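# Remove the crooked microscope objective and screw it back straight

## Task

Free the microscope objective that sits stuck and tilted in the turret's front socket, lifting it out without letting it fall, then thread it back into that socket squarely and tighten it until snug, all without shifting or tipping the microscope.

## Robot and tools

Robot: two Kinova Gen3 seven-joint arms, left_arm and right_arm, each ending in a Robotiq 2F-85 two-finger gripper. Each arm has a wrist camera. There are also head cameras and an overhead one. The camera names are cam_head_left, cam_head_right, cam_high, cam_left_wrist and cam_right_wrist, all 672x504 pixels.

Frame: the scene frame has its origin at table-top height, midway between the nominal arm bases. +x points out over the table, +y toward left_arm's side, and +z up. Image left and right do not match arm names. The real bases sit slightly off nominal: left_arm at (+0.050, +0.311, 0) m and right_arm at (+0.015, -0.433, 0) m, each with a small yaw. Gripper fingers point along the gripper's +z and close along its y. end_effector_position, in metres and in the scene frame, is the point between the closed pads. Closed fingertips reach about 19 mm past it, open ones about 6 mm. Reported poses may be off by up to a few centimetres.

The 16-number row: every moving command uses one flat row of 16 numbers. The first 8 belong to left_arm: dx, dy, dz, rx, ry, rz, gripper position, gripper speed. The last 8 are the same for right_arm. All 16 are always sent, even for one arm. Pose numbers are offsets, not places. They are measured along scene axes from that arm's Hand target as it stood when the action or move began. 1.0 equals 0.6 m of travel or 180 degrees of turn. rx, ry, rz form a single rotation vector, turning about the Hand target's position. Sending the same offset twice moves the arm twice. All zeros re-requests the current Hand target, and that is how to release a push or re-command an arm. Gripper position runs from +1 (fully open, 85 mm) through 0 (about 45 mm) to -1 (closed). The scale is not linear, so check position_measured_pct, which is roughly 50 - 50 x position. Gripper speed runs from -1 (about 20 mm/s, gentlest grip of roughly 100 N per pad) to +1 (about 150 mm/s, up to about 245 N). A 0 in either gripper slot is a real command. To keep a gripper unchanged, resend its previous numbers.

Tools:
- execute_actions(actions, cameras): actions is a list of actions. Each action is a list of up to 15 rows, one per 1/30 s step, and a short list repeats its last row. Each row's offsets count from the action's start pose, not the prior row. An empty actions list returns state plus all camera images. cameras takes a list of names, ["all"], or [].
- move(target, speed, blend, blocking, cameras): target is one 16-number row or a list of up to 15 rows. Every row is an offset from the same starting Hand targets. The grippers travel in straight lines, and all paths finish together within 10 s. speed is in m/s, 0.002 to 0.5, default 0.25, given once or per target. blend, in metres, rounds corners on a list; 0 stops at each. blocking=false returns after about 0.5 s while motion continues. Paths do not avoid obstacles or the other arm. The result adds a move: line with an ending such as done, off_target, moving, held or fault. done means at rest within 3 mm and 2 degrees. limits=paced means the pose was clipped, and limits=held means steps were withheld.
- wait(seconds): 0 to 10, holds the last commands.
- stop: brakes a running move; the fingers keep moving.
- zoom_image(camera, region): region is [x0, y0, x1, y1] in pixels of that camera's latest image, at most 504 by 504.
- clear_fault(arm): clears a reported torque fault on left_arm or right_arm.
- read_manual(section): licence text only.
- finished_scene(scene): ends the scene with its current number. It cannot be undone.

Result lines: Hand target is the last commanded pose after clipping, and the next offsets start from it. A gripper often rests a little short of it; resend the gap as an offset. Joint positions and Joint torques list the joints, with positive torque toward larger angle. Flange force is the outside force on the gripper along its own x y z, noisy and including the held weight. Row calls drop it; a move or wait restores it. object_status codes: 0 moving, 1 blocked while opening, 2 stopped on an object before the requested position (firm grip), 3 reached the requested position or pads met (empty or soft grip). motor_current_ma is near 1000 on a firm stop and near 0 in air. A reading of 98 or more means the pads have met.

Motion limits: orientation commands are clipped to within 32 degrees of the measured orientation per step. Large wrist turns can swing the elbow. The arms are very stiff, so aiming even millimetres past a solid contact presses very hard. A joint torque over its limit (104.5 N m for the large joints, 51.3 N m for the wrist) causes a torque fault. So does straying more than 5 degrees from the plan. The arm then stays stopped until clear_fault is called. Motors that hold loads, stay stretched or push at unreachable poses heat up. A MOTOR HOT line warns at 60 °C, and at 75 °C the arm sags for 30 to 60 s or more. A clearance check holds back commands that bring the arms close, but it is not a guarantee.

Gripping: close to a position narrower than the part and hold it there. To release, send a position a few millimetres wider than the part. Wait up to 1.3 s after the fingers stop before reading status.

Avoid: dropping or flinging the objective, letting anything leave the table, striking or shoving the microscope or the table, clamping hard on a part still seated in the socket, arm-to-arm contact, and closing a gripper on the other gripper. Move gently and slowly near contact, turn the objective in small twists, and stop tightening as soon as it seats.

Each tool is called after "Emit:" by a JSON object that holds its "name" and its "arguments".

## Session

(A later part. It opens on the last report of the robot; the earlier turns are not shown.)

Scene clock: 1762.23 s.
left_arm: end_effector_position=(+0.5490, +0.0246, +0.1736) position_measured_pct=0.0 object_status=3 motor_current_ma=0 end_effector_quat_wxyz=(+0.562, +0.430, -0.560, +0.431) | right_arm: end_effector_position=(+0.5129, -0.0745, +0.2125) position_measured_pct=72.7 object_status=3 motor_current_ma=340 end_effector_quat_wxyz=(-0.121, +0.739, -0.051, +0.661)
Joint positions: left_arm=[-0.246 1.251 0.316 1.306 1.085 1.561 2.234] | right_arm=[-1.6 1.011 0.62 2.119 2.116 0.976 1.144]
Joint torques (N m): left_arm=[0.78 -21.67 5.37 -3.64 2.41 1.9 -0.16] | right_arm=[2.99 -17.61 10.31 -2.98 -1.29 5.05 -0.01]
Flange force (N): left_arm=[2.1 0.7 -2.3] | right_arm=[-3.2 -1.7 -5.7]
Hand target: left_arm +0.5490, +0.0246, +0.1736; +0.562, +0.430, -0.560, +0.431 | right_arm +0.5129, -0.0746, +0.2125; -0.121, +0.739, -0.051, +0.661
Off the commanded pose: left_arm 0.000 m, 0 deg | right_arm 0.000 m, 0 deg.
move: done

Emit:
{"name": "move", "arguments": {"target": [0,0,0,0,0,0,1,1, -0.00063,0.00042,-0.00023,0,0,0,-0.46,-1], "speed": 0.02, "cameras": ["cam_right_wrist","cam_left_wrist"]}}

Emit:
{"name": "zoom_image", "arguments": {"camera": "cam_left_wrist", "region": [290, 220, 360, 290]}}

Emit:
{"name": "zoom_image", "arguments": {"camera": "cam_right_wrist", "region": [256, 366, 320, 430]}}

Emit:
{"name": "zoom_image", "arguments": {"camera": "cam_right_wrist", "region": [324, 366, 388, 430]}}

Scene clock: 1775.73 s.
left_arm: end_effector_position=(+0.5490, +0.0246, +0.1736) position_measured_pct=0.0 object_status=3 motor_current_ma=0 end_effector_quat_wxyz=(+0.562, +0.430, -0.560, +0.431) | right_arm: end_effector_position=(+0.5126, -0.0743, +0.2124) position_measured_pct=72.7 object_status=3 motor_current_ma=340 end_effector_quat_wxyz=(-0.121, +0.739, -0.051, +0.661)
Joint positions: left_arm=[-0.246 1.251 0.316 1.306 1.085 1.561 2.234] | right_arm=[-1.601 1.012 0.62 2.119 2.114 0.976 1.145]
Joint torques (N m): left_arm=[0.75 -21.6 5.32 -3.63 2.41 1.89 -0.16] | right_arm=[1.01 -17.23 8.58 -3.1 -0.79 4.68 -0.05]
Flange force (N): left_arm=[2.3 0.7 -2.2] | right_arm=[-1.2 -0.3 -2.4]
Hand target: left_arm +0.5490, +0.0246, +0.1736; +0.562, +0.430, -0.560, +0.431 | right_arm +0.5126, -0.0743, +0.2124; -0.121, +0.739, -0.051, +0.661
Off the commanded pose: left_arm 0.000 m, 0 deg | right_arm 0.000 m, 0 deg.
move: done
Images, in order (width x height): cam_left_wrist 672x504, cam_right_wrist 672x504.

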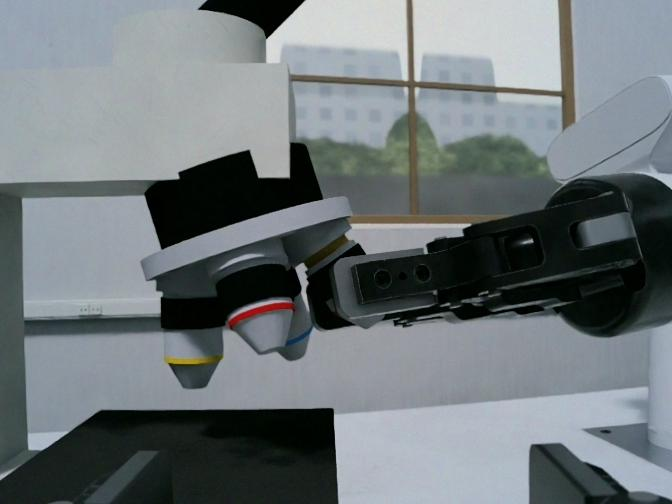

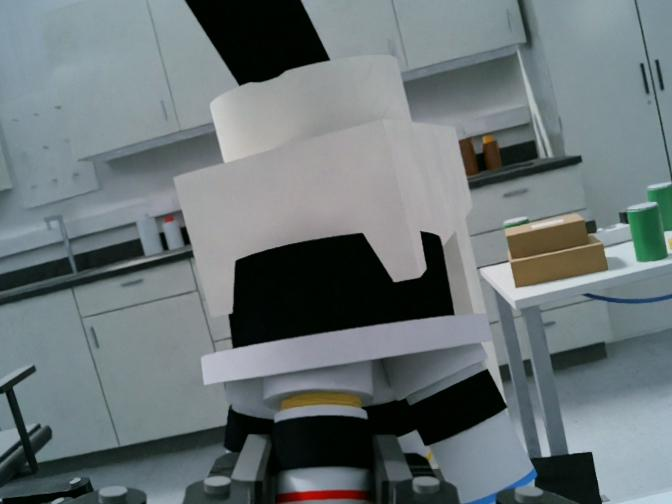

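Scaled by 7.200.

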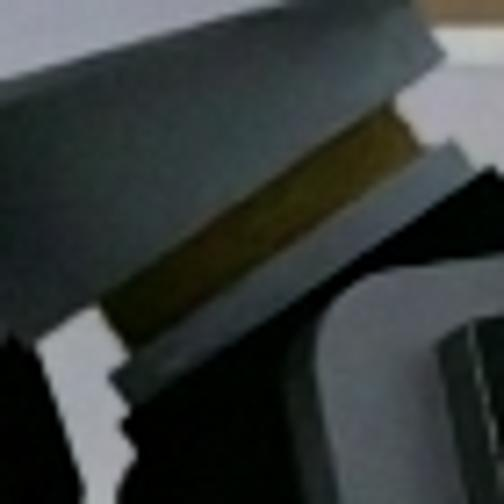

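Scaled by 7.875.

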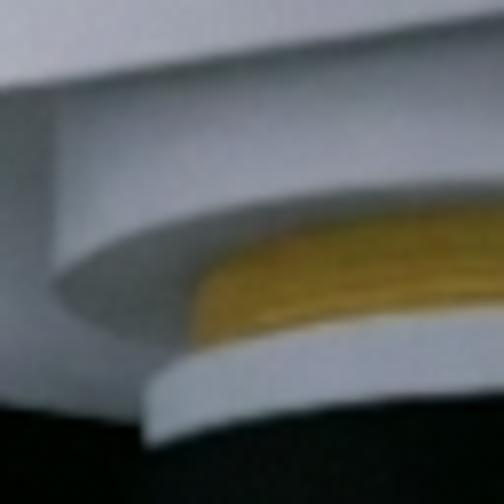

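Scaled by 7.875.

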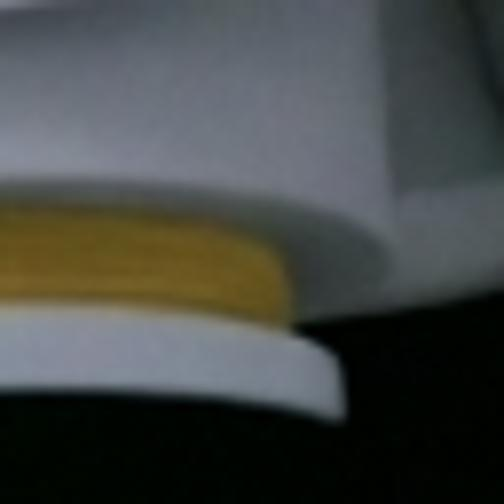

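Emit:
{"name": "move", "arguments": {"target": [[0,0,0,0,0,0,1,1, 0.00031,0.00125,-0.00058,0,0,0,-0.46,-1],[0,0,0,0,0,0,1,1, 0.00058,0.00118,-0.00016,0,0,0,-0.46,-1]], "speed": 0.02}}

Scene clock: 1803.27 s.
left_arm: end_effector_position=(+0.5490, +0.0246, +0.1736) position_measured_pct=0.0 object_status=3 motor_current_ma=0 end_effector_quat_wxyz=(+0.562, +0.430, -0.560, +0.431) | right_arm: end_effector_position=(+0.5129, -0.0736, +0.2121) position_measured_pct=72.7 object_status=3 motor_current_ma=340 end_effector_quat_wxyz=(-0.121, +0.739, -0.051, +0.661)
Joint positions: left_arm=[-0.246 1.251 0.316 1.306 1.085 1.561 2.234] | right_arm=[-1.601 1.013 0.62 2.116 2.113 0.974 1.147]
Joint velocities: left_arm=[within noise] | right_arm=[0.001 -0.005 0.002 0 0.001 0 0.001]
Joint torques (N m): left_arm=[0.76 -21.63 5.39 -3.64 2.44 1.84 -0.18] | right_arm=[0.1 -15.84 6.57 -3 -0.33 3.65 -0.02]
Flange force (N): left_arm=[2.2 0.7 -2.4] | right_arm=[3.1 0.1 -2.1]
Hand target: left_arm +0.5490, +0.0246, +0.1736; +0.562, +0.430, -0.560, +0.431 | right_arm +0.5129, -0.0736, +0.2123; -0.121, +0.739, -0.051, +0.661
Off the commanded pose: left_arm 0.000 m, 0 deg | right_arm 0.000 m, 0 deg.
move: done

Emit:
{"name": "wait", "arguments": {"seconds": 1, "cameras": ["cam_right_wrist"]}}

Emit:
{"name": "zoom_image", "arguments": {"camera": "cam_right_wrist", "region": [256, 366, 320, 430]}}

Emit:
{"name": "zoom_image", "arguments": {"camera": "cam_right_wrist", "region": [324, 366, 388, 430]}}

Scene clock: 1808.47 s.
left_arm: end_effector_position=(+0.5490, +0.0246, +0.1736) position_measured_pct=0.0 object_status=3 motor_current_ma=0 end_effector_quat_wxyz=(+0.562, +0.430, -0.560, +0.431) | right_arm: end_effector_position=(+0.5129, -0.0736, +0.2123) position_measured_pct=72.7 object_status=3 motor_current_ma=340 end_effector_quat_wxyz=(-0.121, +0.739, -0.051, +0.661)
Joint positions: left_arm=[-0.246 1.251 0.316 1.306 1.085 1.561 2.234] | right_arm=[-1.601 1.012 0.62 2.116 2.113 0.974 1.147]
Joint torques (N m): left_arm=[0.74 -21.66 5.35 -3.54 2.41 1.86 -0.18] | right_arm=[0.2 -16.27 7.02 -3.28 -0.3 3.85 -0.02]
Flange force (N): left_arm=[2.1 0.1 -2.4] | right_arm=[1.9 0.6 -2.6]
Hand target: left_arm +0.5490, +0.0246, +0.1736; +0.562, +0.430, -0.560, +0.431 | right_arm +0.5129, -0.0736, +0.2123; -0.121, +0.739, -0.051, +0.661
Tool commands: left_gripper/position=+1.0 left_gripper/speed=+1.0 right_gripper/position=-0.46 right_gripper/speed=-1.0
Off the commanded pose: left_arm 0.000 m, 0 deg | right_arm 0.000 m, 0 deg.
wait: 1.00 s; at rest from the start
Images, in order (width x height): cam_right_wrist 672x504.

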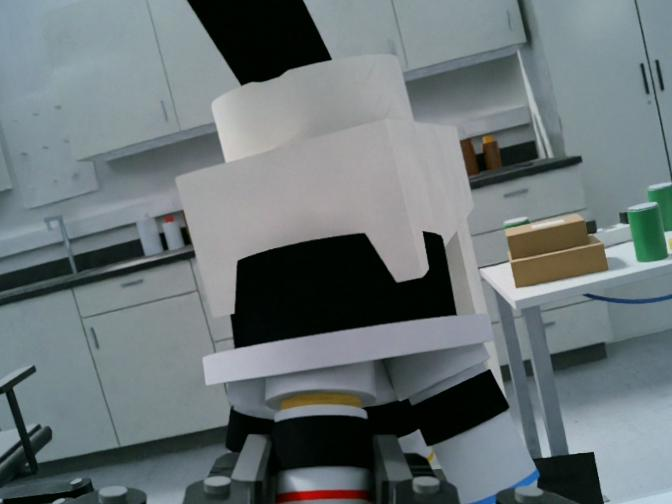

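Scaled by 7.875.

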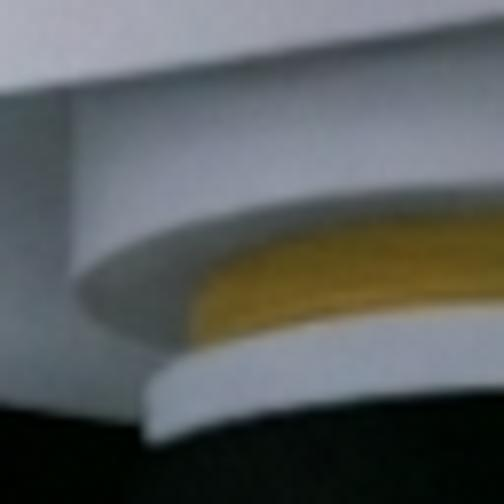

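Scaled by 7.875.

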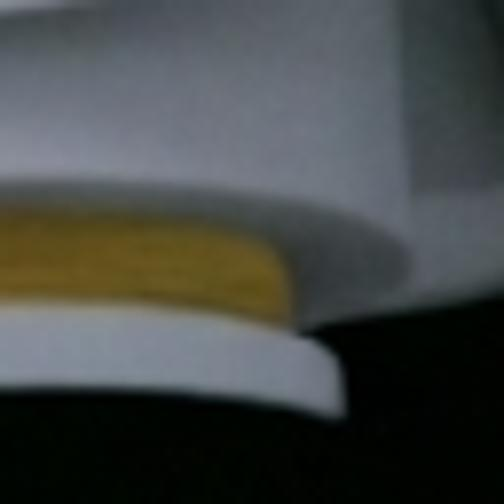

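Emit:
{"name": "move", "arguments": {"target": [0,0,0,0,0,0,1,1, 0.0001,-0.00011,0.00052,0,0,0,-0.46,-1], "speed": 0.02}}

Emit:
{"name": "wait", "arguments": {"seconds": 1.5}}

Scene clock: 1814.33 s.
left_arm: end_effector_position=(+0.5490, +0.0246, +0.1736) position_measured_pct=0.0 object_status=3 motor_current_ma=0 end_effector_quat_wxyz=(+0.562, +0.430, -0.560, +0.431) | right_arm: end_effector_position=(+0.5130, -0.0737, +0.2125) position_measured_pct=72.7 object_status=3 motor_current_ma=340 end_effector_quat_wxyz=(-0.121, +0.739, -0.051, +0.661)
Joint positions: left_arm=[-0.246 1.251 0.316 1.306 1.085 1.561 2.234] | right_arm=[-1.6 1.012 0.621 2.116 2.113 0.974 1.147]
Joint torques (N m): left_arm=[0.75 -21.66 5.35 -3.7 2.39 1.91 -0.18] | right_arm=[0.13 -17.63 8.44 -4.27 -0.34 4.96 0]
Flange force (N): left_arm=[2.2 0.9 -2.1] | right_arm=[-1.4 2.3 -3.1]
Hand target: left_arm +0.5490, +0.0246, +0.1736; +0.562, +0.430, -0.560, +0.431 | right_arm +0.5130, -0.0737, +0.2126; -0.121, +0.739, -0.051, +0.661
Off the commanded pose: left_arm 0.000 m, 0 deg | right_arm 0.000 m, 0 deg.
move: done

Scene clock: 1815.83 s.
left_arm: end_effector_position=(+0.5490, +0.0246, +0.1736) position_measured_pct=0.0 object_status=3 motor_current_ma=0 end_effector_quat_wxyz=(+0.562, +0.430, -0.560, +0.431) | right_arm: end_effector_position=(+0.5130, -0.0737, +0.2126) position_measured_pct=72.7 object_status=3 motor_current_ma=340 end_effector_quat_wxyz=(-0.121, +0.739, -0.051, +0.661)
Joint positions: left_arm=[-0.246 1.251 0.316 1.306 1.085 1.561 2.234] | right_arm=[-1.6 1.011 0.621 2.116 2.113 0.974 1.147]
Joint torques (N m): left_arm=[0.85 -21.66 5.32 -3.59 2.45 1.88 -0.21] | right_arm=[0.18 -17.63 8.53 -4.26 -0.35 5.02 -0.01]
Flange force (N): left_arm=[2.2 0.4 -2.5] | right_arm=[-1.4 2.0 -3.1]
Hand target: left_arm +0.5490, +0.0246, +0.1736; +0.562, +0.430, -0.560, +0.431 | right_arm +0.5130, -0.0737, +0.2126; -0.121, +0.739, -0.051, +0.661
Tool commands: left_gripper/position=+1.0 left_gripper/speed=+1.0 right_gripper/position=-0.46 right_gripper/speed=-1.0
Off the commanded pose: left_arm 0.000 m, 0 deg | right_arm 0.000 m, 0 deg.
wait: 1.50 s; at rest by 0.17 s

Emit:
{"name": "move", "arguments": {"target": [0,0,0,0,0,0,1,1, 0.00018,-0.00096,-0.00028,0.02961,-0.00794,0.04633,-0.46,-1], "speed": 0.15}}

Scene clock: 1832.17 s.
left_arm: end_effector_position=(+0.5490, +0.0246, +0.1736) position_measured_pct=0.0 object_status=3 motor_current_ma=0 end_effector_quat_wxyz=(+0.562, +0.430, -0.560, +0.431) | right_arm: end_effector_position=(+0.5130, -0.0742, +0.2124) position_measured_pct=72.7 object_status=3 motor_current_ma=340 end_effector_quat_wxyz=(-0.204, +0.726, -0.026, +0.657)
Joint positions: left_arm=[-0.246 1.251 0.316 1.306 1.085 1.561 2.234] | right_arm=[-1.501 1.032 0.579 2.224 2.385 1.183 0.864]
Joint torques (N m): left_arm=[0.89 -21.69 5.34 -3.64 2.45 1.9 -0.18] | right_arm=[0.48 -17.79 8.06 -4.06 -1.12 4.87 0.05]
Flange force (N): left_arm=[2.1 0.8 -2.4] | right_arm=[-1.1 0.5 -5.0]
Hand target: left_arm +0.5490, +0.0246, +0.1736; +0.562, +0.430, -0.560, +0.431 | right_arm +0.5131, -0.0742, +0.2124; -0.204, +0.726, -0.026, +0.657
Off the commanded pose: left_arm 0.000 m, 0 deg | right_arm 0.000 m, 0 deg.
move: done

Emit:
{"name": "move", "arguments": {"target": [0,0,0,0,0,0,1,1, -0.00008,-0.00101,-0.00042,0.02961,-0.00794,0.04633,-0.46,-1], "speed": 0.15, "cameras": ["cam_right_wrist","cam_left_wrist"]}}

Emit:
{"name": "zoom_image", "arguments": {"camera": "cam_right_wrist", "region": [256, 366, 320, 430]}}

Emit:
{"name": "zoom_image", "arguments": {"camera": "cam_right_wrist", "region": [324, 366, 388, 430]}}

Emit:
{"name": "zoom_image", "arguments": {"camera": "cam_left_wrist", "region": [290, 220, 360, 290]}}

Scene clock: 1842.20 s.
left_arm: end_effector_position=(+0.5490, +0.0246, +0.1736) position_measured_pct=0.0 object_status=3 motor_current_ma=0 end_effector_quat_wxyz=(+0.562, +0.430, -0.560, +0.431) | right_arm: end_effector_position=(+0.5130, -0.0748, +0.2121) position_measured_pct=72.7 object_status=3 motor_current_ma=340 end_effector_quat_wxyz=(-0.285, +0.707, -0.001, +0.647)
Joint positions: left_arm=[-0.246 1.251 0.316 1.306 1.085 1.561 2.234] | right_arm=[-1.387 1.092 0.565 2.292 2.595 1.433 0.651]
Joint torques (N m): left_arm=[0.78 -21.74 5.39 -3.72 2.42 1.94 -0.2] | right_arm=[0.32 -19.3 8.23 -3.17 -2.28 5.14 0.07]
Flange force (N): left_arm=[2.1 0.9 -2.2] | right_arm=[-3.6 -0.1 -2.6]
Hand target: left_arm +0.5490, +0.0246, +0.1736; +0.562, +0.430, -0.560, +0.431 | right_arm +0.5130, -0.0748, +0.2121; -0.285, +0.707, -0.001, +0.647
Off the commanded pose: left_arm 0.000 m, 0 deg | right_arm 0.000 m, 0 deg.
move: done
Images, in order (width x height): cam_left_wrist 672x504, cam_right_wrist 672x504.

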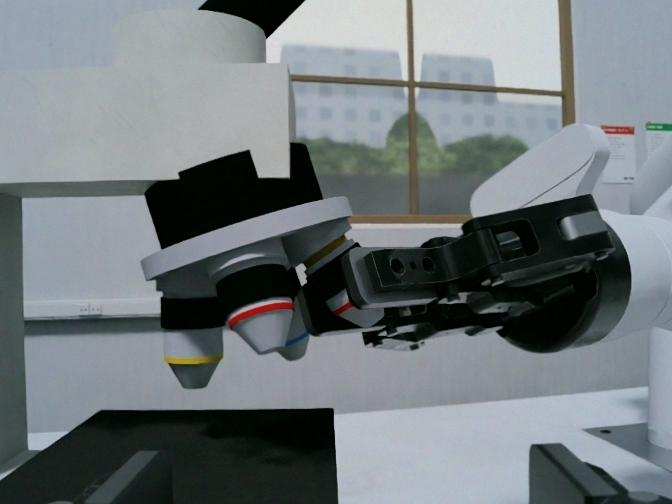

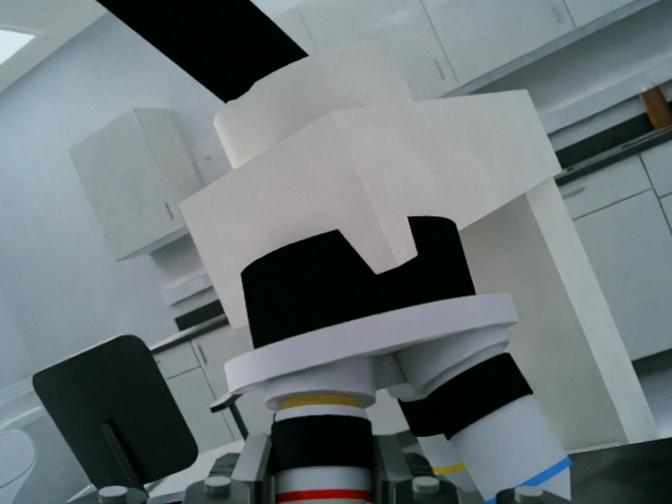

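Scaled by 7.875.

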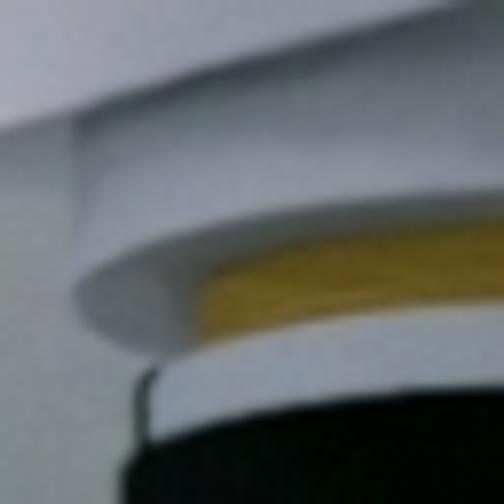

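Scaled by 7.875.

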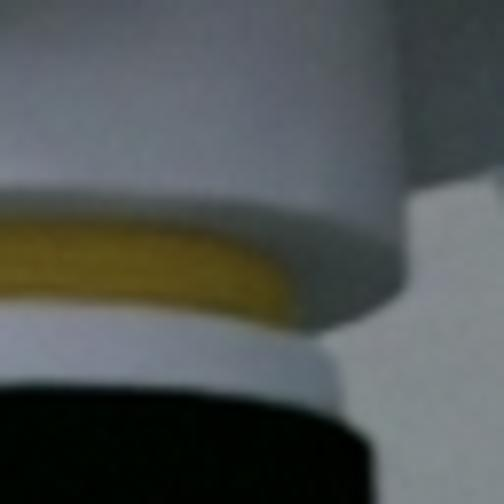

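Scaled by 7.200.

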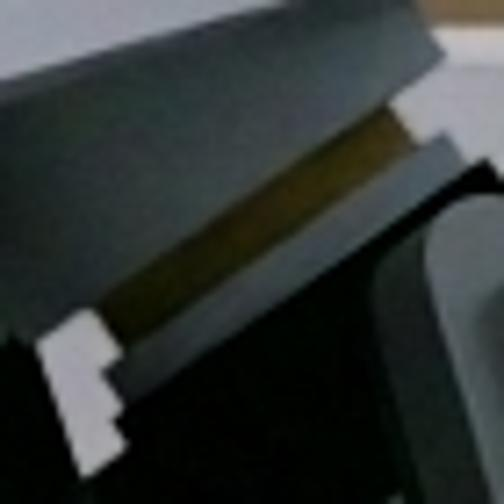

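Emit:
{"name": "move", "arguments": {"target": [0,0,0,0,0,0,1,1, -0.00014,-0.00078,-0.00065,0.03062,-0.00418,0.04633,-0.46,-1], "speed": 0.15}}

Scene clock: 1856.80 s.
left_arm: end_effector_position=(+0.5490, +0.0246, +0.1736) position_measured_pct=0.0 object_status=3 motor_current_ma=0 end_effector_quat_wxyz=(+0.562, +0.430, -0.560, +0.431) | right_arm: end_effector_position=(+0.5129, -0.0753, +0.2117) position_measured_pct=72.7 object_status=3 motor_current_ma=340 end_effector_quat_wxyz=(-0.364, +0.687, +0.021, +0.629)
Joint positions: left_arm=[-0.246 1.251 0.316 1.306 1.085 1.561 2.234] | right_arm=[-1.265 1.167 0.575 2.315 2.77 1.681 0.492]
Joint torques (N m): left_arm=[0.74 -21.65 5.4 -3.67 2.42 1.86 -0.25] | right_arm=[0.74 -19.87 7.58 -1.73 -2.96 4.73 0.04]
Flange force (N): left_arm=[2.3 0.5 -2.3] | right_arm=[-4.1 -1.2 0.7]
Hand target: left_arm +0.5490, +0.0246, +0.1736; +0.562, +0.430, -0.560, +0.431 | right_arm +0.5129, -0.0753, +0.2117; -0.365, +0.687, +0.021, +0.629
Off the commanded pose: left_arm 0.000 m, 0 deg | right_arm 0.000 m, 0 deg.
move: done

Emit:
{"name": "move", "arguments": {"target": [0,0,0,0,0,0,1,1, 0.00045,-0.00035,-0.00105,0.03033,-0.00526,0.04633,-0.46,-1], "speed": 0.15, "cameras": ["cam_right_wrist","cam_left_wrist"]}}

Emit:
{"name": "zoom_image", "arguments": {"camera": "cam_right_wrist", "region": [256, 366, 320, 430]}}

Emit:
{"name": "zoom_image", "arguments": {"camera": "cam_right_wrist", "region": [324, 366, 388, 430]}}

Emit:
{"name": "zoom_image", "arguments": {"camera": "cam_left_wrist", "region": [290, 220, 360, 290]}}

Scene clock: 1868.10 s.
left_arm: end_effector_position=(+0.5490, +0.0246, +0.1736) position_measured_pct=0.0 object_status=3 motor_current_ma=0 end_effector_quat_wxyz=(+0.562, +0.430, -0.560, +0.431) | right_arm: end_effector_position=(+0.5132, -0.0755, +0.2111) position_measured_pct=72.7 object_status=3 motor_current_ma=340 end_effector_quat_wxyz=(-0.441, +0.660, +0.044, +0.607)
Joint positions: left_arm=[-0.246 1.251 0.316 1.306 1.085 1.561 2.234] | right_arm=[-1.148 1.253 0.598 2.285 2.911 1.911 0.378]
Joint torques (N m): left_arm=[0.76 -21.65 5.48 -3.75 2.46 1.89 -0.21] | right_arm=[1.05 -20.13 6.81 -2.71 -2.7 3.78 -0.04]
Flange force (N): left_arm=[2.3 1.1 -2.2] | right_arm=[-2.9 -3.0 -4.7]
Hand target: left_arm +0.5490, +0.0246, +0.1736; +0.562, +0.430, -0.560, +0.431 | right_arm +0.5132, -0.0755, +0.2111; -0.441, +0.660, +0.044, +0.607
Off the commanded pose: left_arm 0.000 m, 0 deg | right_arm 0.000 m, 0 deg.
move: done
Images, in order (width x height): cam_left_wrist 672x504, cam_right_wrist 672x504.

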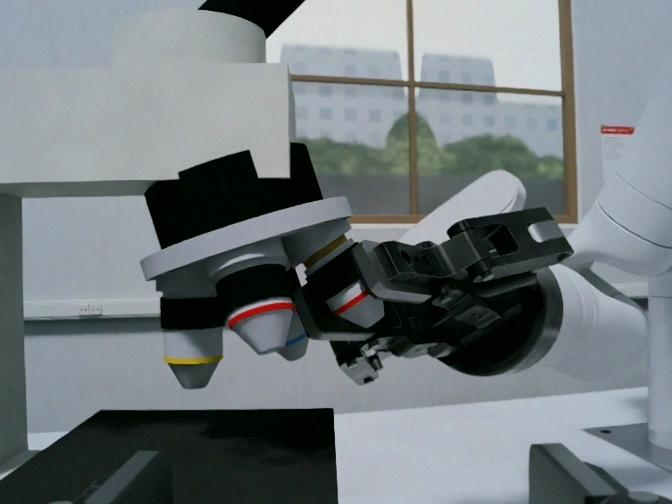

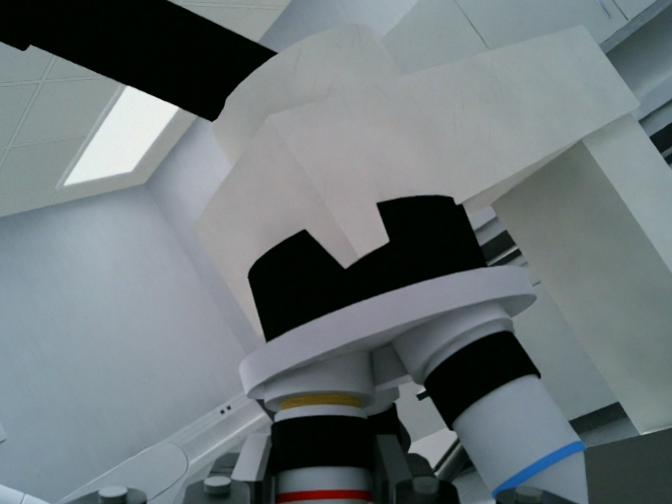

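Scaled by 7.875.

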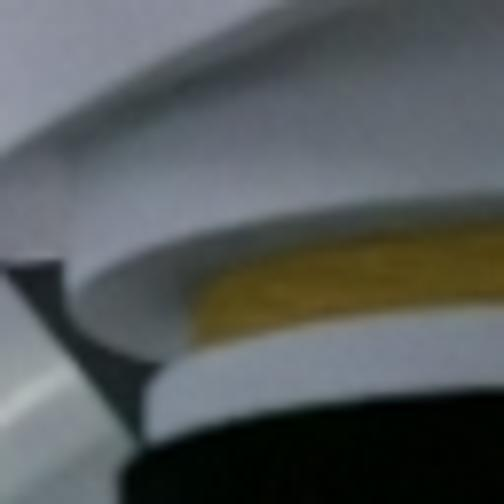

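Scaled by 7.875.

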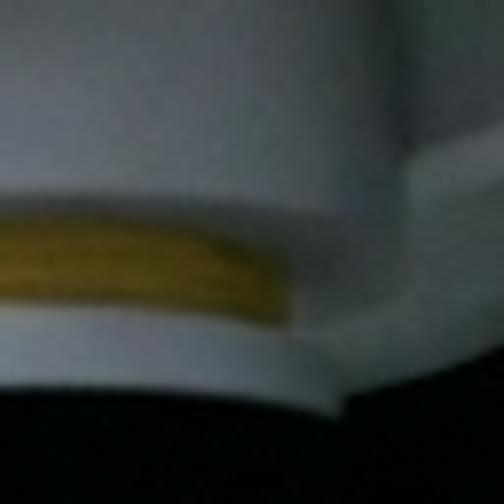

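Scaled by 7.200.

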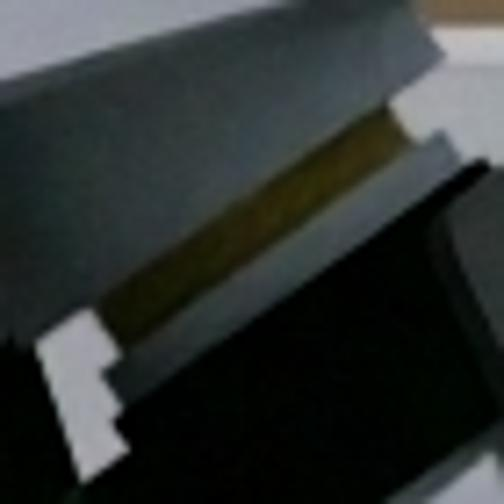

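Emit:
{"name": "move", "arguments": {"target": [0,0,0,0,0,0,1,1, -0.00078,-0.00018,-0.00073,0,0,0,-0.46,-1], "speed": 0.03}}

Emit:
{"name": "move", "arguments": {"target": [0,0,0,0,0,0,1,1, -0.00027,0.00007,-0.00042,0,0,0,-0.46,-1], "speed": 0.03}}

Scene clock: 1877.23 s.
left_arm: end_effector_position=(+0.5490, +0.0246, +0.1736) position_measured_pct=0.0 object_status=3 motor_current_ma=0 end_effector_quat_wxyz=(+0.562, +0.430, -0.560, +0.431) | right_arm: end_effector_position=(+0.5127, -0.0756, +0.2107) position_measured_pct=72.7 object_status=3 motor_current_ma=340 end_effector_quat_wxyz=(-0.441, +0.660, +0.044, +0.607)
Joint positions: left_arm=[-0.246 1.251 0.316 1.306 1.085 1.561 2.234] | right_arm=[-1.148 1.255 0.597 2.286 2.91 1.913 0.378]
Joint torques (N m): left_arm=[0.73 -21.69 5.34 -3.57 2.47 1.94 -0.19] | right_arm=[-0.04 -17.67 5.11 -0.69 -1.64 3.36 -0.01]
Flange force (N): left_arm=[2.0 0.3 -2.3] | right_arm=[1.0 -2.5 1.7]
Hand target: left_arm +0.5490, +0.0246, +0.1736; +0.562, +0.430, -0.560, +0.431 | right_arm +0.5127, -0.0756, +0.2107; -0.441, +0.660, +0.044, +0.607
Off the commanded pose: left_arm 0.000 m, 0 deg | right_arm 0.000 m, 0 deg.
move: done

Scene clock: 1877.93 s.
left_arm: end_effector_position=(+0.5490, +0.0246, +0.1736) position_measured_pct=0.0 object_status=3 motor_current_ma=0 end_effector_quat_wxyz=(+0.562, +0.430, -0.560, +0.431) | right_arm: end_effector_position=(+0.5126, -0.0756, +0.2104) position_measured_pct=72.7 object_status=3 motor_current_ma=340 end_effector_quat_wxyz=(-0.441, +0.660, +0.044, +0.607)
Joint positions: left_arm=[-0.246 1.251 0.316 1.306 1.085 1.561 2.234] | right_arm=[-1.148 1.255 0.597 2.286 2.909 1.913 0.378]
Joint torques (N m): left_arm=[0.76 -21.64 5.34 -3.66 2.45 1.93 -0.2] | right_arm=[0.13 -17.5 5.11 -0.85 -1.63 3.11 0.03]
Flange force (N): left_arm=[2.2 0.8 -2.2] | right_arm=[1.3 -3.0 0.5]
Hand target: left_arm +0.5490, +0.0246, +0.1736; +0.562, +0.430, -0.560, +0.431 | right_arm +0.5126, -0.0756, +0.2104; -0.441, +0.660, +0.044, +0.607
Off the commanded pose: left_arm 0.000 m, 0 deg | right_arm 0.000 m, 0 deg.
move: done

Emit:
{"name": "move", "arguments": {"target": [[0,0,0,0,0,0,1,1, 0.00053,-0.00014,0.00083,0,0,0,-0.46,-1],[0,0,0,0,0,0,1,1, 0.00053,0.00077,0.0016,-0.0299,0.00687,-0.04633,-0.46,-1]], "speed": [0.03,0.15]}}

Scene clock: 1955.90 s.
left_arm: end_effector_position=(+0.5490, +0.0246, +0.1736) position_measured_pct=0.0 object_status=3 motor_current_ma=0 end_effector_quat_wxyz=(+0.562, +0.430, -0.560, +0.431) | right_arm: end_effector_position=(+0.5129, -0.0751, +0.2114) position_measured_pct=72.7 object_status=3 motor_current_ma=340 end_effector_quat_wxyz=(-0.365, +0.688, +0.019, +0.627)
Joint positions: left_arm=[-0.246 1.251 0.316 1.306 1.085 1.561 2.234] | right_arm=[-1.266 1.165 0.575 2.315 2.772 1.677 0.49]
Joint torques (N m): left_arm=[0.82 -21.69 5.34 -3.65 2.44 1.92 -0.19] | right_arm=[0.71 -18.72 6.91 -1.69 -2.5 4.17 0.04]
Flange force (N): left_arm=[2.1 0.7 -2.3] | right_arm=[-1.9 -2.4 -0.2]
Hand target: left_arm +0.5490, +0.0246, +0.1736; +0.562, +0.430, -0.560, +0.431 | right_arm +0.5129, -0.0751, +0.2114; -0.365, +0.688, +0.019, +0.627
Off the commanded pose: left_arm 0.000 m, 0 deg | right_arm 0.000 m, 0 deg.
move: done

Emit:
{"name": "move", "arguments": {"target": [0,0,0,0,0,0,1,1, -0.00035,0.00072,0.00087,-0.02975,0.0074,-0.04633,-0.46,-1], "speed": 0.15}}

Scene clock: 1962.30 s.
left_arm: end_effector_position=(+0.5490, +0.0246, +0.1736) position_measured_pct=0.0 object_status=3 motor_current_ma=0 end_effector_quat_wxyz=(+0.562, +0.430, -0.560, +0.431) | right_arm: end_effector_position=(+0.5127, -0.0747, +0.2119) position_measured_pct=72.7 object_status=3 motor_current_ma=340 end_effector_quat_wxyz=(-0.286, +0.711, -0.006, +0.642)
Joint positions: left_arm=[-0.246 1.251 0.316 1.306 1.085 1.561 2.234] | right_arm=[-1.389 1.081 0.566 2.294 2.602 1.418 0.645]
Joint torques (N m): left_arm=[0.78 -21.7 5.31 -3.67 2.44 1.9 -0.17] | right_arm=[0.18 -16.7 6.01 -1.64 -1.55 3.54 0.01]
Flange force (N): left_arm=[2.1 0.8 -2.2] | right_arm=[1.3 -2.2 -0.4]
Hand target: left_arm +0.5490, +0.0246, +0.1736; +0.562, +0.430, -0.560, +0.431 | right_arm +0.5127, -0.0747, +0.2119; -0.286, +0.711, -0.006, +0.642
Off the commanded pose: left_arm 0.000 m, 0 deg | right_arm 0.000 m, 0 deg.
move: done

Emit:
{"name": "move", "arguments": {"target": [0,0,0,0,0,0,1,1, -0.00012,0.00073,0.00124,-0.02968,0.00767,-0.04633,-0.46,-1], "speed": 0.15}}

Scene clock: 1967.67 s.
left_arm: end_effector_position=(+0.5490, +0.0246, +0.1736) position_measured_pct=0.0 object_status=3 motor_current_ma=0 end_effector_quat_wxyz=(+0.562, +0.430, -0.560, +0.431) | right_arm: end_effector_position=(+0.5126, -0.0743, +0.2126) position_measured_pct=72.7 object_status=3 motor_current_ma=340 end_effector_quat_wxyz=(-0.205, +0.729, -0.031, +0.652)
Joint positions: left_arm=[-0.246 1.251 0.316 1.306 1.085 1.561 2.234] | right_arm=[-1.507 1.023 0.585 2.225 2.388 1.165 0.858]
Joint torques (N m): left_arm=[0.67 -21.63 5.39 -3.64 2.44 1.93 -0.2] | right_arm=[0.51 -18 8.31 -2.58 -1.75 4.93 0]
Flange force (N): left_arm=[2.2 0.6 -2.1] | right_arm=[-2.6 -0.8 -0.1]
Hand target: left_arm +0.5490, +0.0246, +0.1736; +0.562, +0.430, -0.560, +0.431 | right_arm +0.5126, -0.0743, +0.2127; -0.205, +0.729, -0.031, +0.653
Off the commanded pose: left_arm 0.000 m, 0 deg | right_arm 0.000 m, 0 deg.
move: done

Emit:
{"name": "move", "arguments": {"target": [0,0,0,0,0,0,1,1, 0.00021,0.00105,-0.00026,-0.02968,0.00767,-0.04633,-0.46,-1], "speed": 0.15}}

Scene clock: 1974.30 s.
left_arm: end_effector_position=(+0.5490, +0.0246, +0.1736) position_measured_pct=0.0 object_status=3 motor_current_ma=0 end_effector_quat_wxyz=(+0.562, +0.430, -0.560, +0.431) | right_arm: end_effector_position=(+0.5128, -0.0736, +0.2126) position_measured_pct=72.7 object_status=3 motor_current_ma=340 end_effector_quat_wxyz=(-0.123, +0.741, -0.056, +0.658)
Joint positions: left_arm=[-0.246 1.251 0.316 1.306 1.085 1.561 2.234] | right_arm=[-1.61 1.009 0.634 2.115 2.111 0.952 1.14]
Joint torques (N m): left_arm=[0.77 -21.71 5.32 -3.68 2.43 1.92 -0.22] | right_arm=[0.52 -15.96 7.02 -2.7 -0.5 3.63 -0.01]
Flange force (N): left_arm=[2.2 0.7 -2.2] | right_arm=[2.1 -0.5 -2.0]
Hand target: left_arm +0.5490, +0.0246, +0.1736; +0.562, +0.430, -0.560, +0.431 | right_arm +0.5127, -0.0736, +0.2125; -0.123, +0.741, -0.056, +0.658
Off the commanded pose: left_arm 0.000 m, 0 deg | right_arm 0.000 m, 0 deg.
move: done

Emit:
{"name": "move", "arguments": {"target": [0,0,0,0,0,0,1,1, 0.0001,0.00103,0.00043,-0.03596,0.00792,-0.0556,-0.46,-1], "speed": 0.15}}

Scene clock: 1981.43 s.
left_arm: end_effector_position=(+0.5490, +0.0246, +0.1736) position_measured_pct=0.0 object_status=3 motor_current_ma=0 end_effector_quat_wxyz=(+0.562, +0.430, -0.560, +0.431) | right_arm: end_effector_position=(+0.5128, -0.0730, +0.2128) position_measured_pct=72.7 object_status=3 motor_current_ma=340 end_effector_quat_wxyz=(-0.022, +0.747, -0.084, +0.659)
Joint positions: left_arm=[-0.246 1.251 0.316 1.306 1.085 1.561 2.234] | right_arm=[-1.682 1.035 0.688 1.944 1.681 0.822 1.598]
Joint torques (N m): left_arm=[0.76 -21.67 5.29 -3.67 2.43 1.88 -0.2] | right_arm=[0.37 -16.63 7.77 -3.38 0.38 3.79 -0.09]
Flange force (N): left_arm=[2.2 0.7 -2.2] | right_arm=[1.7 1.4 -1.4]
Hand target: left_arm +0.5490, +0.0246, +0.1736; +0.562, +0.430, -0.560, +0.431 | right_arm +0.5128, -0.0730, +0.2128; -0.022, +0.747, -0.084, +0.659
Off the commanded pose: left_arm 0.000 m, 0 deg | right_arm 0.000 m, 0 deg.
move: done

Emit:
{"name": "move", "arguments": {"target": [0,0,0,0,0,0,1,1, 0.0003,0.00098,0.00022,-0.03596,0.00792,-0.0556,-0.46,-1], "speed": 0.15, "cameras": ["cam_right_wrist","cam_left_wrist"]}}

Emit:
{"name": "zoom_image", "arguments": {"camera": "cam_right_wrist", "region": [256, 366, 320, 430]}}

Emit:
{"name": "zoom_image", "arguments": {"camera": "cam_right_wrist", "region": [324, 366, 388, 430]}}

Emit:
{"name": "zoom_image", "arguments": {"camera": "cam_left_wrist", "region": [290, 220, 360, 290]}}

Scene clock: 1992.10 s.
left_arm: end_effector_position=(+0.5490, +0.0246, +0.1736) position_measured_pct=0.0 object_status=3 motor_current_ma=0 end_effector_quat_wxyz=(+0.562, +0.430, -0.560, +0.431) | right_arm: end_effector_position=(+0.5130, -0.0724, +0.2129) position_measured_pct=72.7 object_status=3 motor_current_ma=340 end_effector_quat_wxyz=(+0.078, +0.745, -0.112, +0.652)
Joint positions: left_arm=[-0.246 1.251 0.316 1.306 1.085 1.561 2.234] | right_arm=[-1.65 1.058 0.639 1.739 1.304 0.931 2.059]
Joint torques (N m): left_arm=[0.78 -21.74 5.35 -3.64 2.43 1.92 -0.21] | right_arm=[-0.19 -20.79 10.92 -6.26 2.69 5.2 0.06]
Flange force (N): left_arm=[2.0 0.5 -2.3] | right_arm=[-6.5 6.6 -0.2]
Hand target: left_arm +0.5490, +0.0246, +0.1736; +0.562, +0.430, -0.560, +0.431 | right_arm +0.5130, -0.0724, +0.2129; +0.078, +0.745, -0.112, +0.652
Off the commanded pose: left_arm 0.000 m, 0 deg | right_arm 0.000 m, 0 deg.
move: done
Images, in order (width x height): cam_left_wrist 672x504, cam_right_wrist 672x504.

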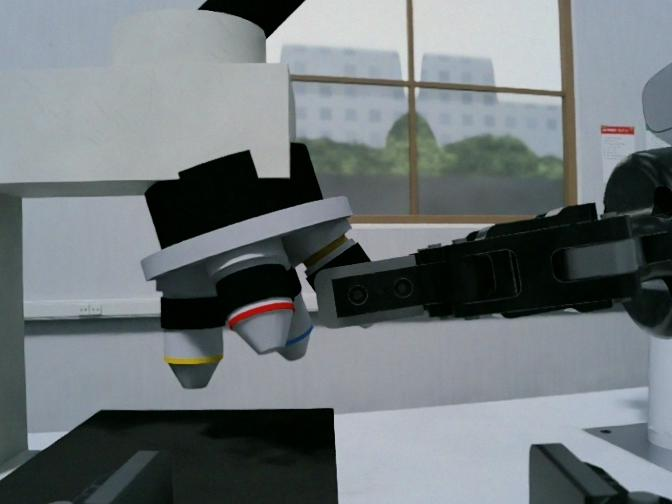

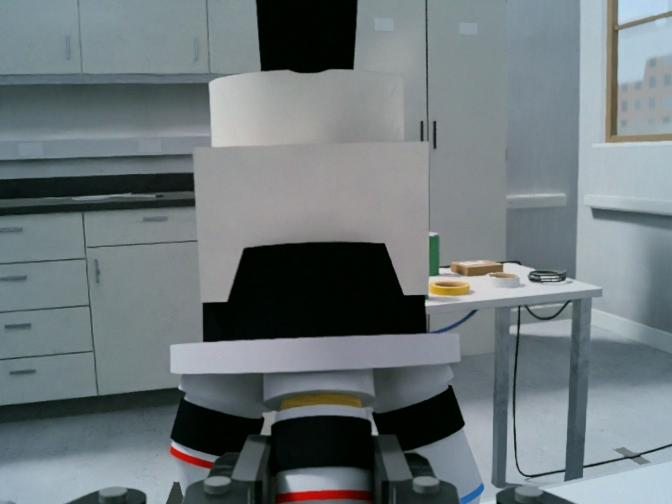

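Scaled by 7.875.

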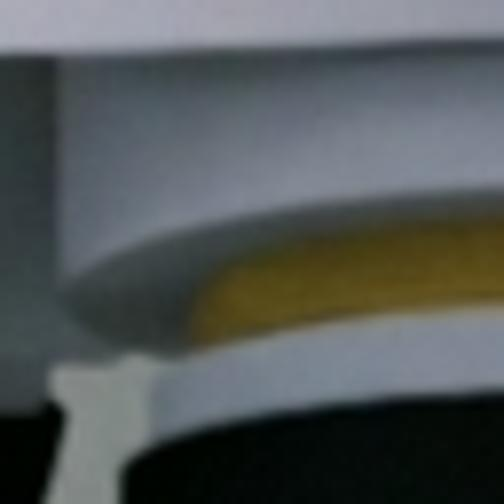

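Scaled by 7.875.

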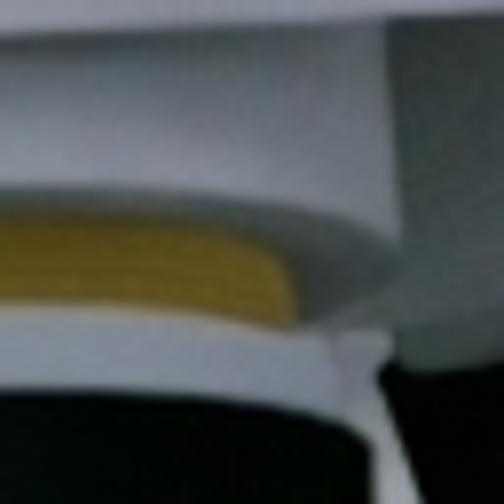

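Scaled by 7.200.

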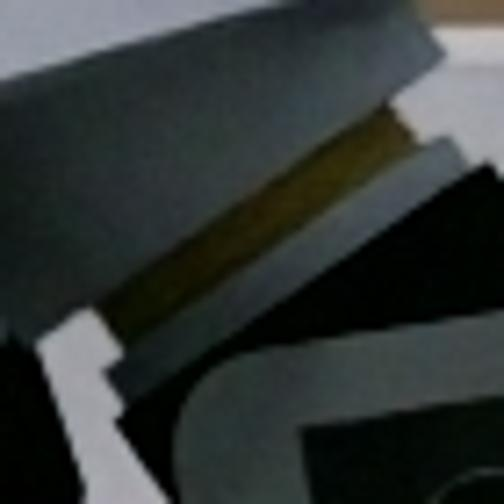

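Emit:
{"name": "move", "arguments": {"target": [0,0,0,0,0,0,1,1, 0.00013,0.00066,-0.00067,0,0,0,-0.46,-1], "speed": 0.02}}

Emit:
{"name": "wait", "arguments": {"seconds": 1, "cameras": ["cam_right_wrist"]}}

Emit:
{"name": "zoom_image", "arguments": {"camera": "cam_right_wrist", "region": [256, 366, 384, 430]}}

Scene clock: 2007.17 s.
left_arm: end_effector_position=(+0.5490, +0.0246, +0.1736) position_measured_pct=0.0 object_status=3 motor_current_ma=0 end_effector_quat_wxyz=(+0.562, +0.430, -0.560, +0.431) | right_arm: end_effector_position=(+0.5131, -0.0720, +0.2125) position_measured_pct=72.7 object_status=3 motor_current_ma=340 end_effector_quat_wxyz=(+0.078, +0.745, -0.112, +0.652)
Joint positions: left_arm=[-0.246 1.251 0.316 1.306 1.085 1.561 2.234] | right_arm=[-1.65 1.059 0.638 1.737 1.304 0.931 2.059]
Joint torques (N m): left_arm=[0.76 -21.69 5.3 -3.56 2.45 1.88 -0.22] | right_arm=[-0.53 -18.51 7.74 -5.28 1.84 3.23 0]
Flange force (N): left_arm=[2.1 0.1 -2.4] | right_arm=[0.3 5.7 -0.4]
Hand target: left_arm +0.5490, +0.0246, +0.1736; +0.562, +0.430, -0.560, +0.431 | right_arm +0.5131, -0.0720, +0.2125; +0.078, +0.745, -0.112, +0.652
Off the commanded pose: left_arm 0.000 m, 0 deg | right_arm 0.000 m, 0 deg.
move: done

Scene clock: 2008.17 s.
left_arm: end_effector_position=(+0.5490, +0.0246, +0.1736) position_measured_pct=0.0 object_status=3 motor_current_ma=0 end_effector_quat_wxyz=(+0.562, +0.430, -0.560, +0.431) | right_arm: end_effector_position=(+0.5131, -0.0720, +0.2125) position_measured_pct=72.7 object_status=3 motor_current_ma=340 end_effector_quat_wxyz=(+0.078, +0.745, -0.112, +0.652)
Joint positions: left_arm=[-0.246 1.251 0.316 1.306 1.085 1.561 2.234] | right_arm=[-1.65 1.059 0.638 1.737 1.304 0.931 2.059]
Joint torques (N m): left_arm=[0.72 -21.66 5.36 -3.59 2.46 1.89 -0.19] | right_arm=[-0.55 -18.37 7.61 -5.28 1.77 3.19 -0.03]
Flange force (N): left_arm=[2.1 0.4 -2.3] | right_arm=[0.7 5.8 -0.4]
Hand target: left_arm +0.5490, +0.0246, +0.1736; +0.562, +0.430, -0.560, +0.431 | right_arm +0.5131, -0.0720, +0.2125; +0.078, +0.745, -0.112, +0.652
Tool commands: left_gripper/position=+1.0 left_gripper/speed=+1.0 right_gripper/position=-0.46 right_gripper/speed=-1.0
Off the commanded pose: left_arm 0.000 m, 0 deg | right_arm 0.000 m, 0 deg.
wait: 1.00 s; at rest by 0.17 s
Images, in order (width x height): cam_right_wrist 672x504.

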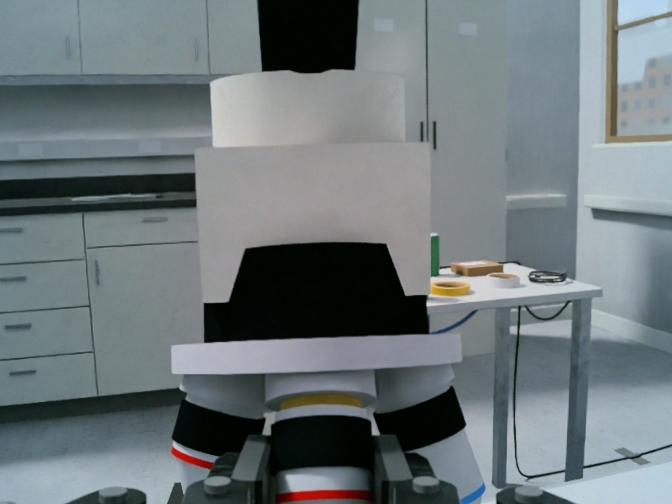

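Scaled by 3.938.

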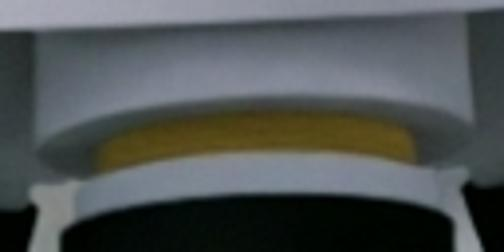

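Emit:
{"name": "move", "arguments": {"target": [0,0,0,0,0,0,1,1, 0.00045,0.00145,-0.00012,-0.02961,0.00794,-0.04633,-0.46,-1], "speed": 0.15}}

Scene clock: 2039.00 s.
left_arm: end_effector_position=(+0.5490, +0.0246, +0.1736) position_measured_pct=0.0 object_status=3 motor_current_ma=0 end_effector_quat_wxyz=(+0.562, +0.430, -0.560, +0.431) | right_arm: end_effector_position=(+0.5133, -0.0712, +0.2124) position_measured_pct=72.7 object_status=3 motor_current_ma=340 end_effector_quat_wxyz=(+0.162, +0.739, -0.135, +0.640)
Joint positions: left_arm=[-0.246 1.251 0.316 1.306 1.085 1.561 2.234] | right_arm=[-1.591 1.099 0.581 1.543 1.106 1.105 2.343]
Joint torques (N m): left_arm=[0.73 -21.64 5.37 -3.66 2.43 1.91 -0.21] | right_arm=[-0.27 -21.19 8.92 -6.99 3.36 3.07 -0.02]
Flange force (N): left_arm=[2.3 0.7 -2.2] | right_arm=[-3.3 9.1 -0.5]
Hand target: left_arm +0.5490, +0.0246, +0.1736; +0.562, +0.430, -0.560, +0.431 | right_arm +0.5133, -0.0712, +0.2124; +0.162, +0.739, -0.135, +0.640
Off the commanded pose: left_arm 0.000 m, 0 deg | right_arm 0.000 m, 0 deg.
move: done

Emit:
{"name": "move", "arguments": {"target": [0.0493,0.184,0,0,0,0,1,1, 0.00008,0.00067,-0.00014,-0.02961,0.00794,-0.04633,-0.46,-1], "speed": 0.15}}

Scene clock: 2045.70 s.
left_arm: end_effector_position=(+0.5786, +0.1350, +0.1736) position_measured_pct=0.0 object_status=3 motor_current_ma=0 end_effector_quat_wxyz=(+0.562, +0.430, -0.560, +0.431) | right_arm: end_effector_position=(+0.5134, -0.0707, +0.2123) position_measured_pct=72.7 object_status=3 motor_current_ma=340 end_effector_quat_wxyz=(+0.244, +0.727, -0.156, +0.623)
Joint positions: left_arm=[-0.378 1.31 0.272 1.099 0.993 1.765 2.331] | right_arm=[-1.528 1.168 0.545 1.332 0.977 1.3 2.566]
Joint torques (N m): left_arm=[0.47 -22.73 4.76 -4.28 2.57 1.72 -0.19] | right_arm=[0.96 -23.61 10.01 -6.04 3.75 3.92 -0.05]
Flange force (N): left_arm=[2.2 1.2 -1.3] | right_arm=[-5.9 5.9 0.6]
Hand target: left_arm +0.5786, +0.1350, +0.1736; +0.562, +0.430, -0.560, +0.431 | right_arm +0.5134, -0.0707, +0.2123; +0.244, +0.727, -0.156, +0.623
Off the commanded pose: left_arm 0.000 m, 0 deg | right_arm 0.000 m, 0 deg.
move: done

Emit:
{"name": "move", "arguments": {"target": [0,0,0,0,0,0,1,1, 0.00035,0.00146,-0.00097,-0.02961,0.00794,-0.04633,-0.46,-1], "speed": 0.15}}

Scene clock: 2057.03 s.
left_arm: end_effector_position=(+0.5786, +0.1350, +0.1736) position_measured_pct=0.0 object_status=3 motor_current_ma=0 end_effector_quat_wxyz=(+0.562, +0.430, -0.560, +0.431) | right_arm: end_effector_position=(+0.5136, -0.0699, +0.2117) position_measured_pct=72.7 object_status=3 motor_current_ma=340 end_effector_quat_wxyz=(+0.324, +0.709, -0.176, +0.601)
Joint positions: left_arm=[-0.379 1.31 0.272 1.099 0.993 1.765 2.331] | right_arm=[-1.459 1.264 0.53 1.092 0.893 1.507 2.762]
Joint torques (N m): left_arm=[0.72 -22.78 4.81 -4.28 2.58 1.72 -0.2] | right_arm=[1.31 -24.03 8.37 -6 3.53 2.7 -0.05]
Flange force (N): left_arm=[2.1 1.4 -1.6] | right_arm=[-3.6 7.6 0.8]
Hand target: left_arm +0.5786, +0.1350, +0.1736; +0.562, +0.430, -0.560, +0.431 | right_arm +0.5136, -0.0699, +0.2118; +0.324, +0.709, -0.176, +0.601
Off the commanded pose: left_arm 0.000 m, 0 deg | right_arm 0.000 m, 0 deg.
move: done

Emit:
{"name": "move", "arguments": {"target": [0,0,0,0,0,0,1,1, 0.0004,0.00162,-0.00054,-0.02961,0.00794,-0.04633,-0.46,-1], "speed": 0.15, "cameras": ["cam_right_wrist","cam_left_wrist"]}}

Emit:
{"name": "zoom_image", "arguments": {"camera": "cam_right_wrist", "region": [256, 366, 320, 430]}}

Emit:
{"name": "zoom_image", "arguments": {"camera": "cam_right_wrist", "region": [324, 366, 388, 430]}}

Emit:
{"name": "zoom_image", "arguments": {"camera": "cam_left_wrist", "region": [300, 225, 360, 285]}}

Scene clock: 2065.23 s.
left_arm: end_effector_position=(+0.5786, +0.1350, +0.1736) position_measured_pct=0.0 object_status=3 motor_current_ma=0 end_effector_quat_wxyz=(+0.562, +0.430, -0.560, +0.431) | right_arm: end_effector_position=(+0.5138, -0.0689, +0.2114) position_measured_pct=72.7 object_status=3 motor_current_ma=340 end_effector_quat_wxyz=(+0.401, +0.686, -0.195, +0.575)
Joint positions: left_arm=[-0.379 1.31 0.272 1.099 0.993 1.765 2.331] | right_arm=[-1.38 1.386 0.537 0.809 0.849 1.732 2.958]
Joint torques (N m): left_arm=[0.78 -22.84 4.75 -4.27 2.59 1.75 -0.18] | right_arm=[0.64 -26.34 7.93 -6.75 4.12 2.38 -0.08]
Flange force (N): left_arm=[2.0 1.3 -1.7] | right_arm=[-6.0 9.9 4.2]
Hand target: left_arm +0.5786, +0.1350, +0.1736; +0.562, +0.430, -0.560, +0.431 | right_arm +0.5138, -0.0689, +0.2114; +0.401, +0.686, -0.195, +0.575
Off the commanded pose: left_arm 0.000 m, 0 deg | right_arm 0.000 m, 0 deg.
move: done
Images, in order (width x height): cam_left_wrist 672x504, cam_right_wrist 672x504.

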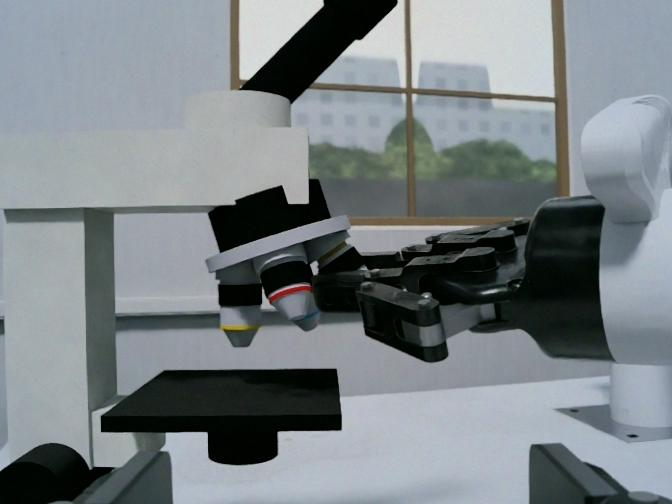

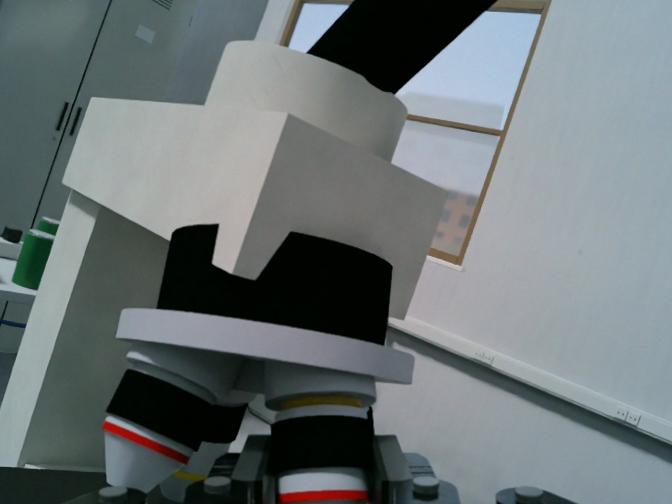

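Scaled by 7.875.

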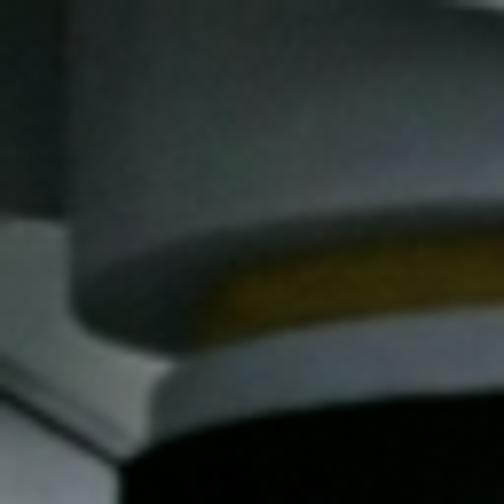

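Scaled by 7.875.

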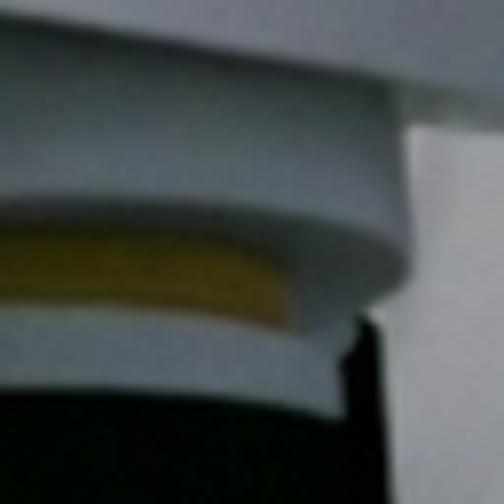

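Scaled by 8.400.

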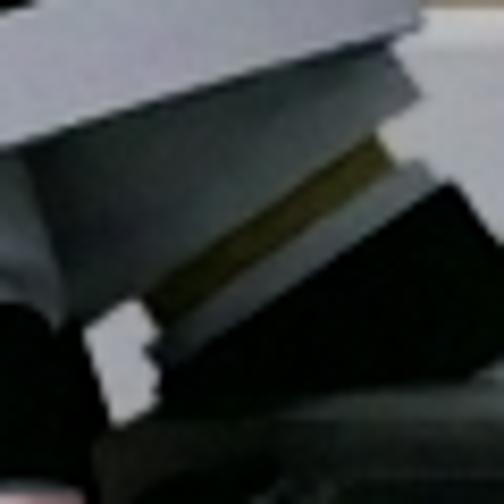

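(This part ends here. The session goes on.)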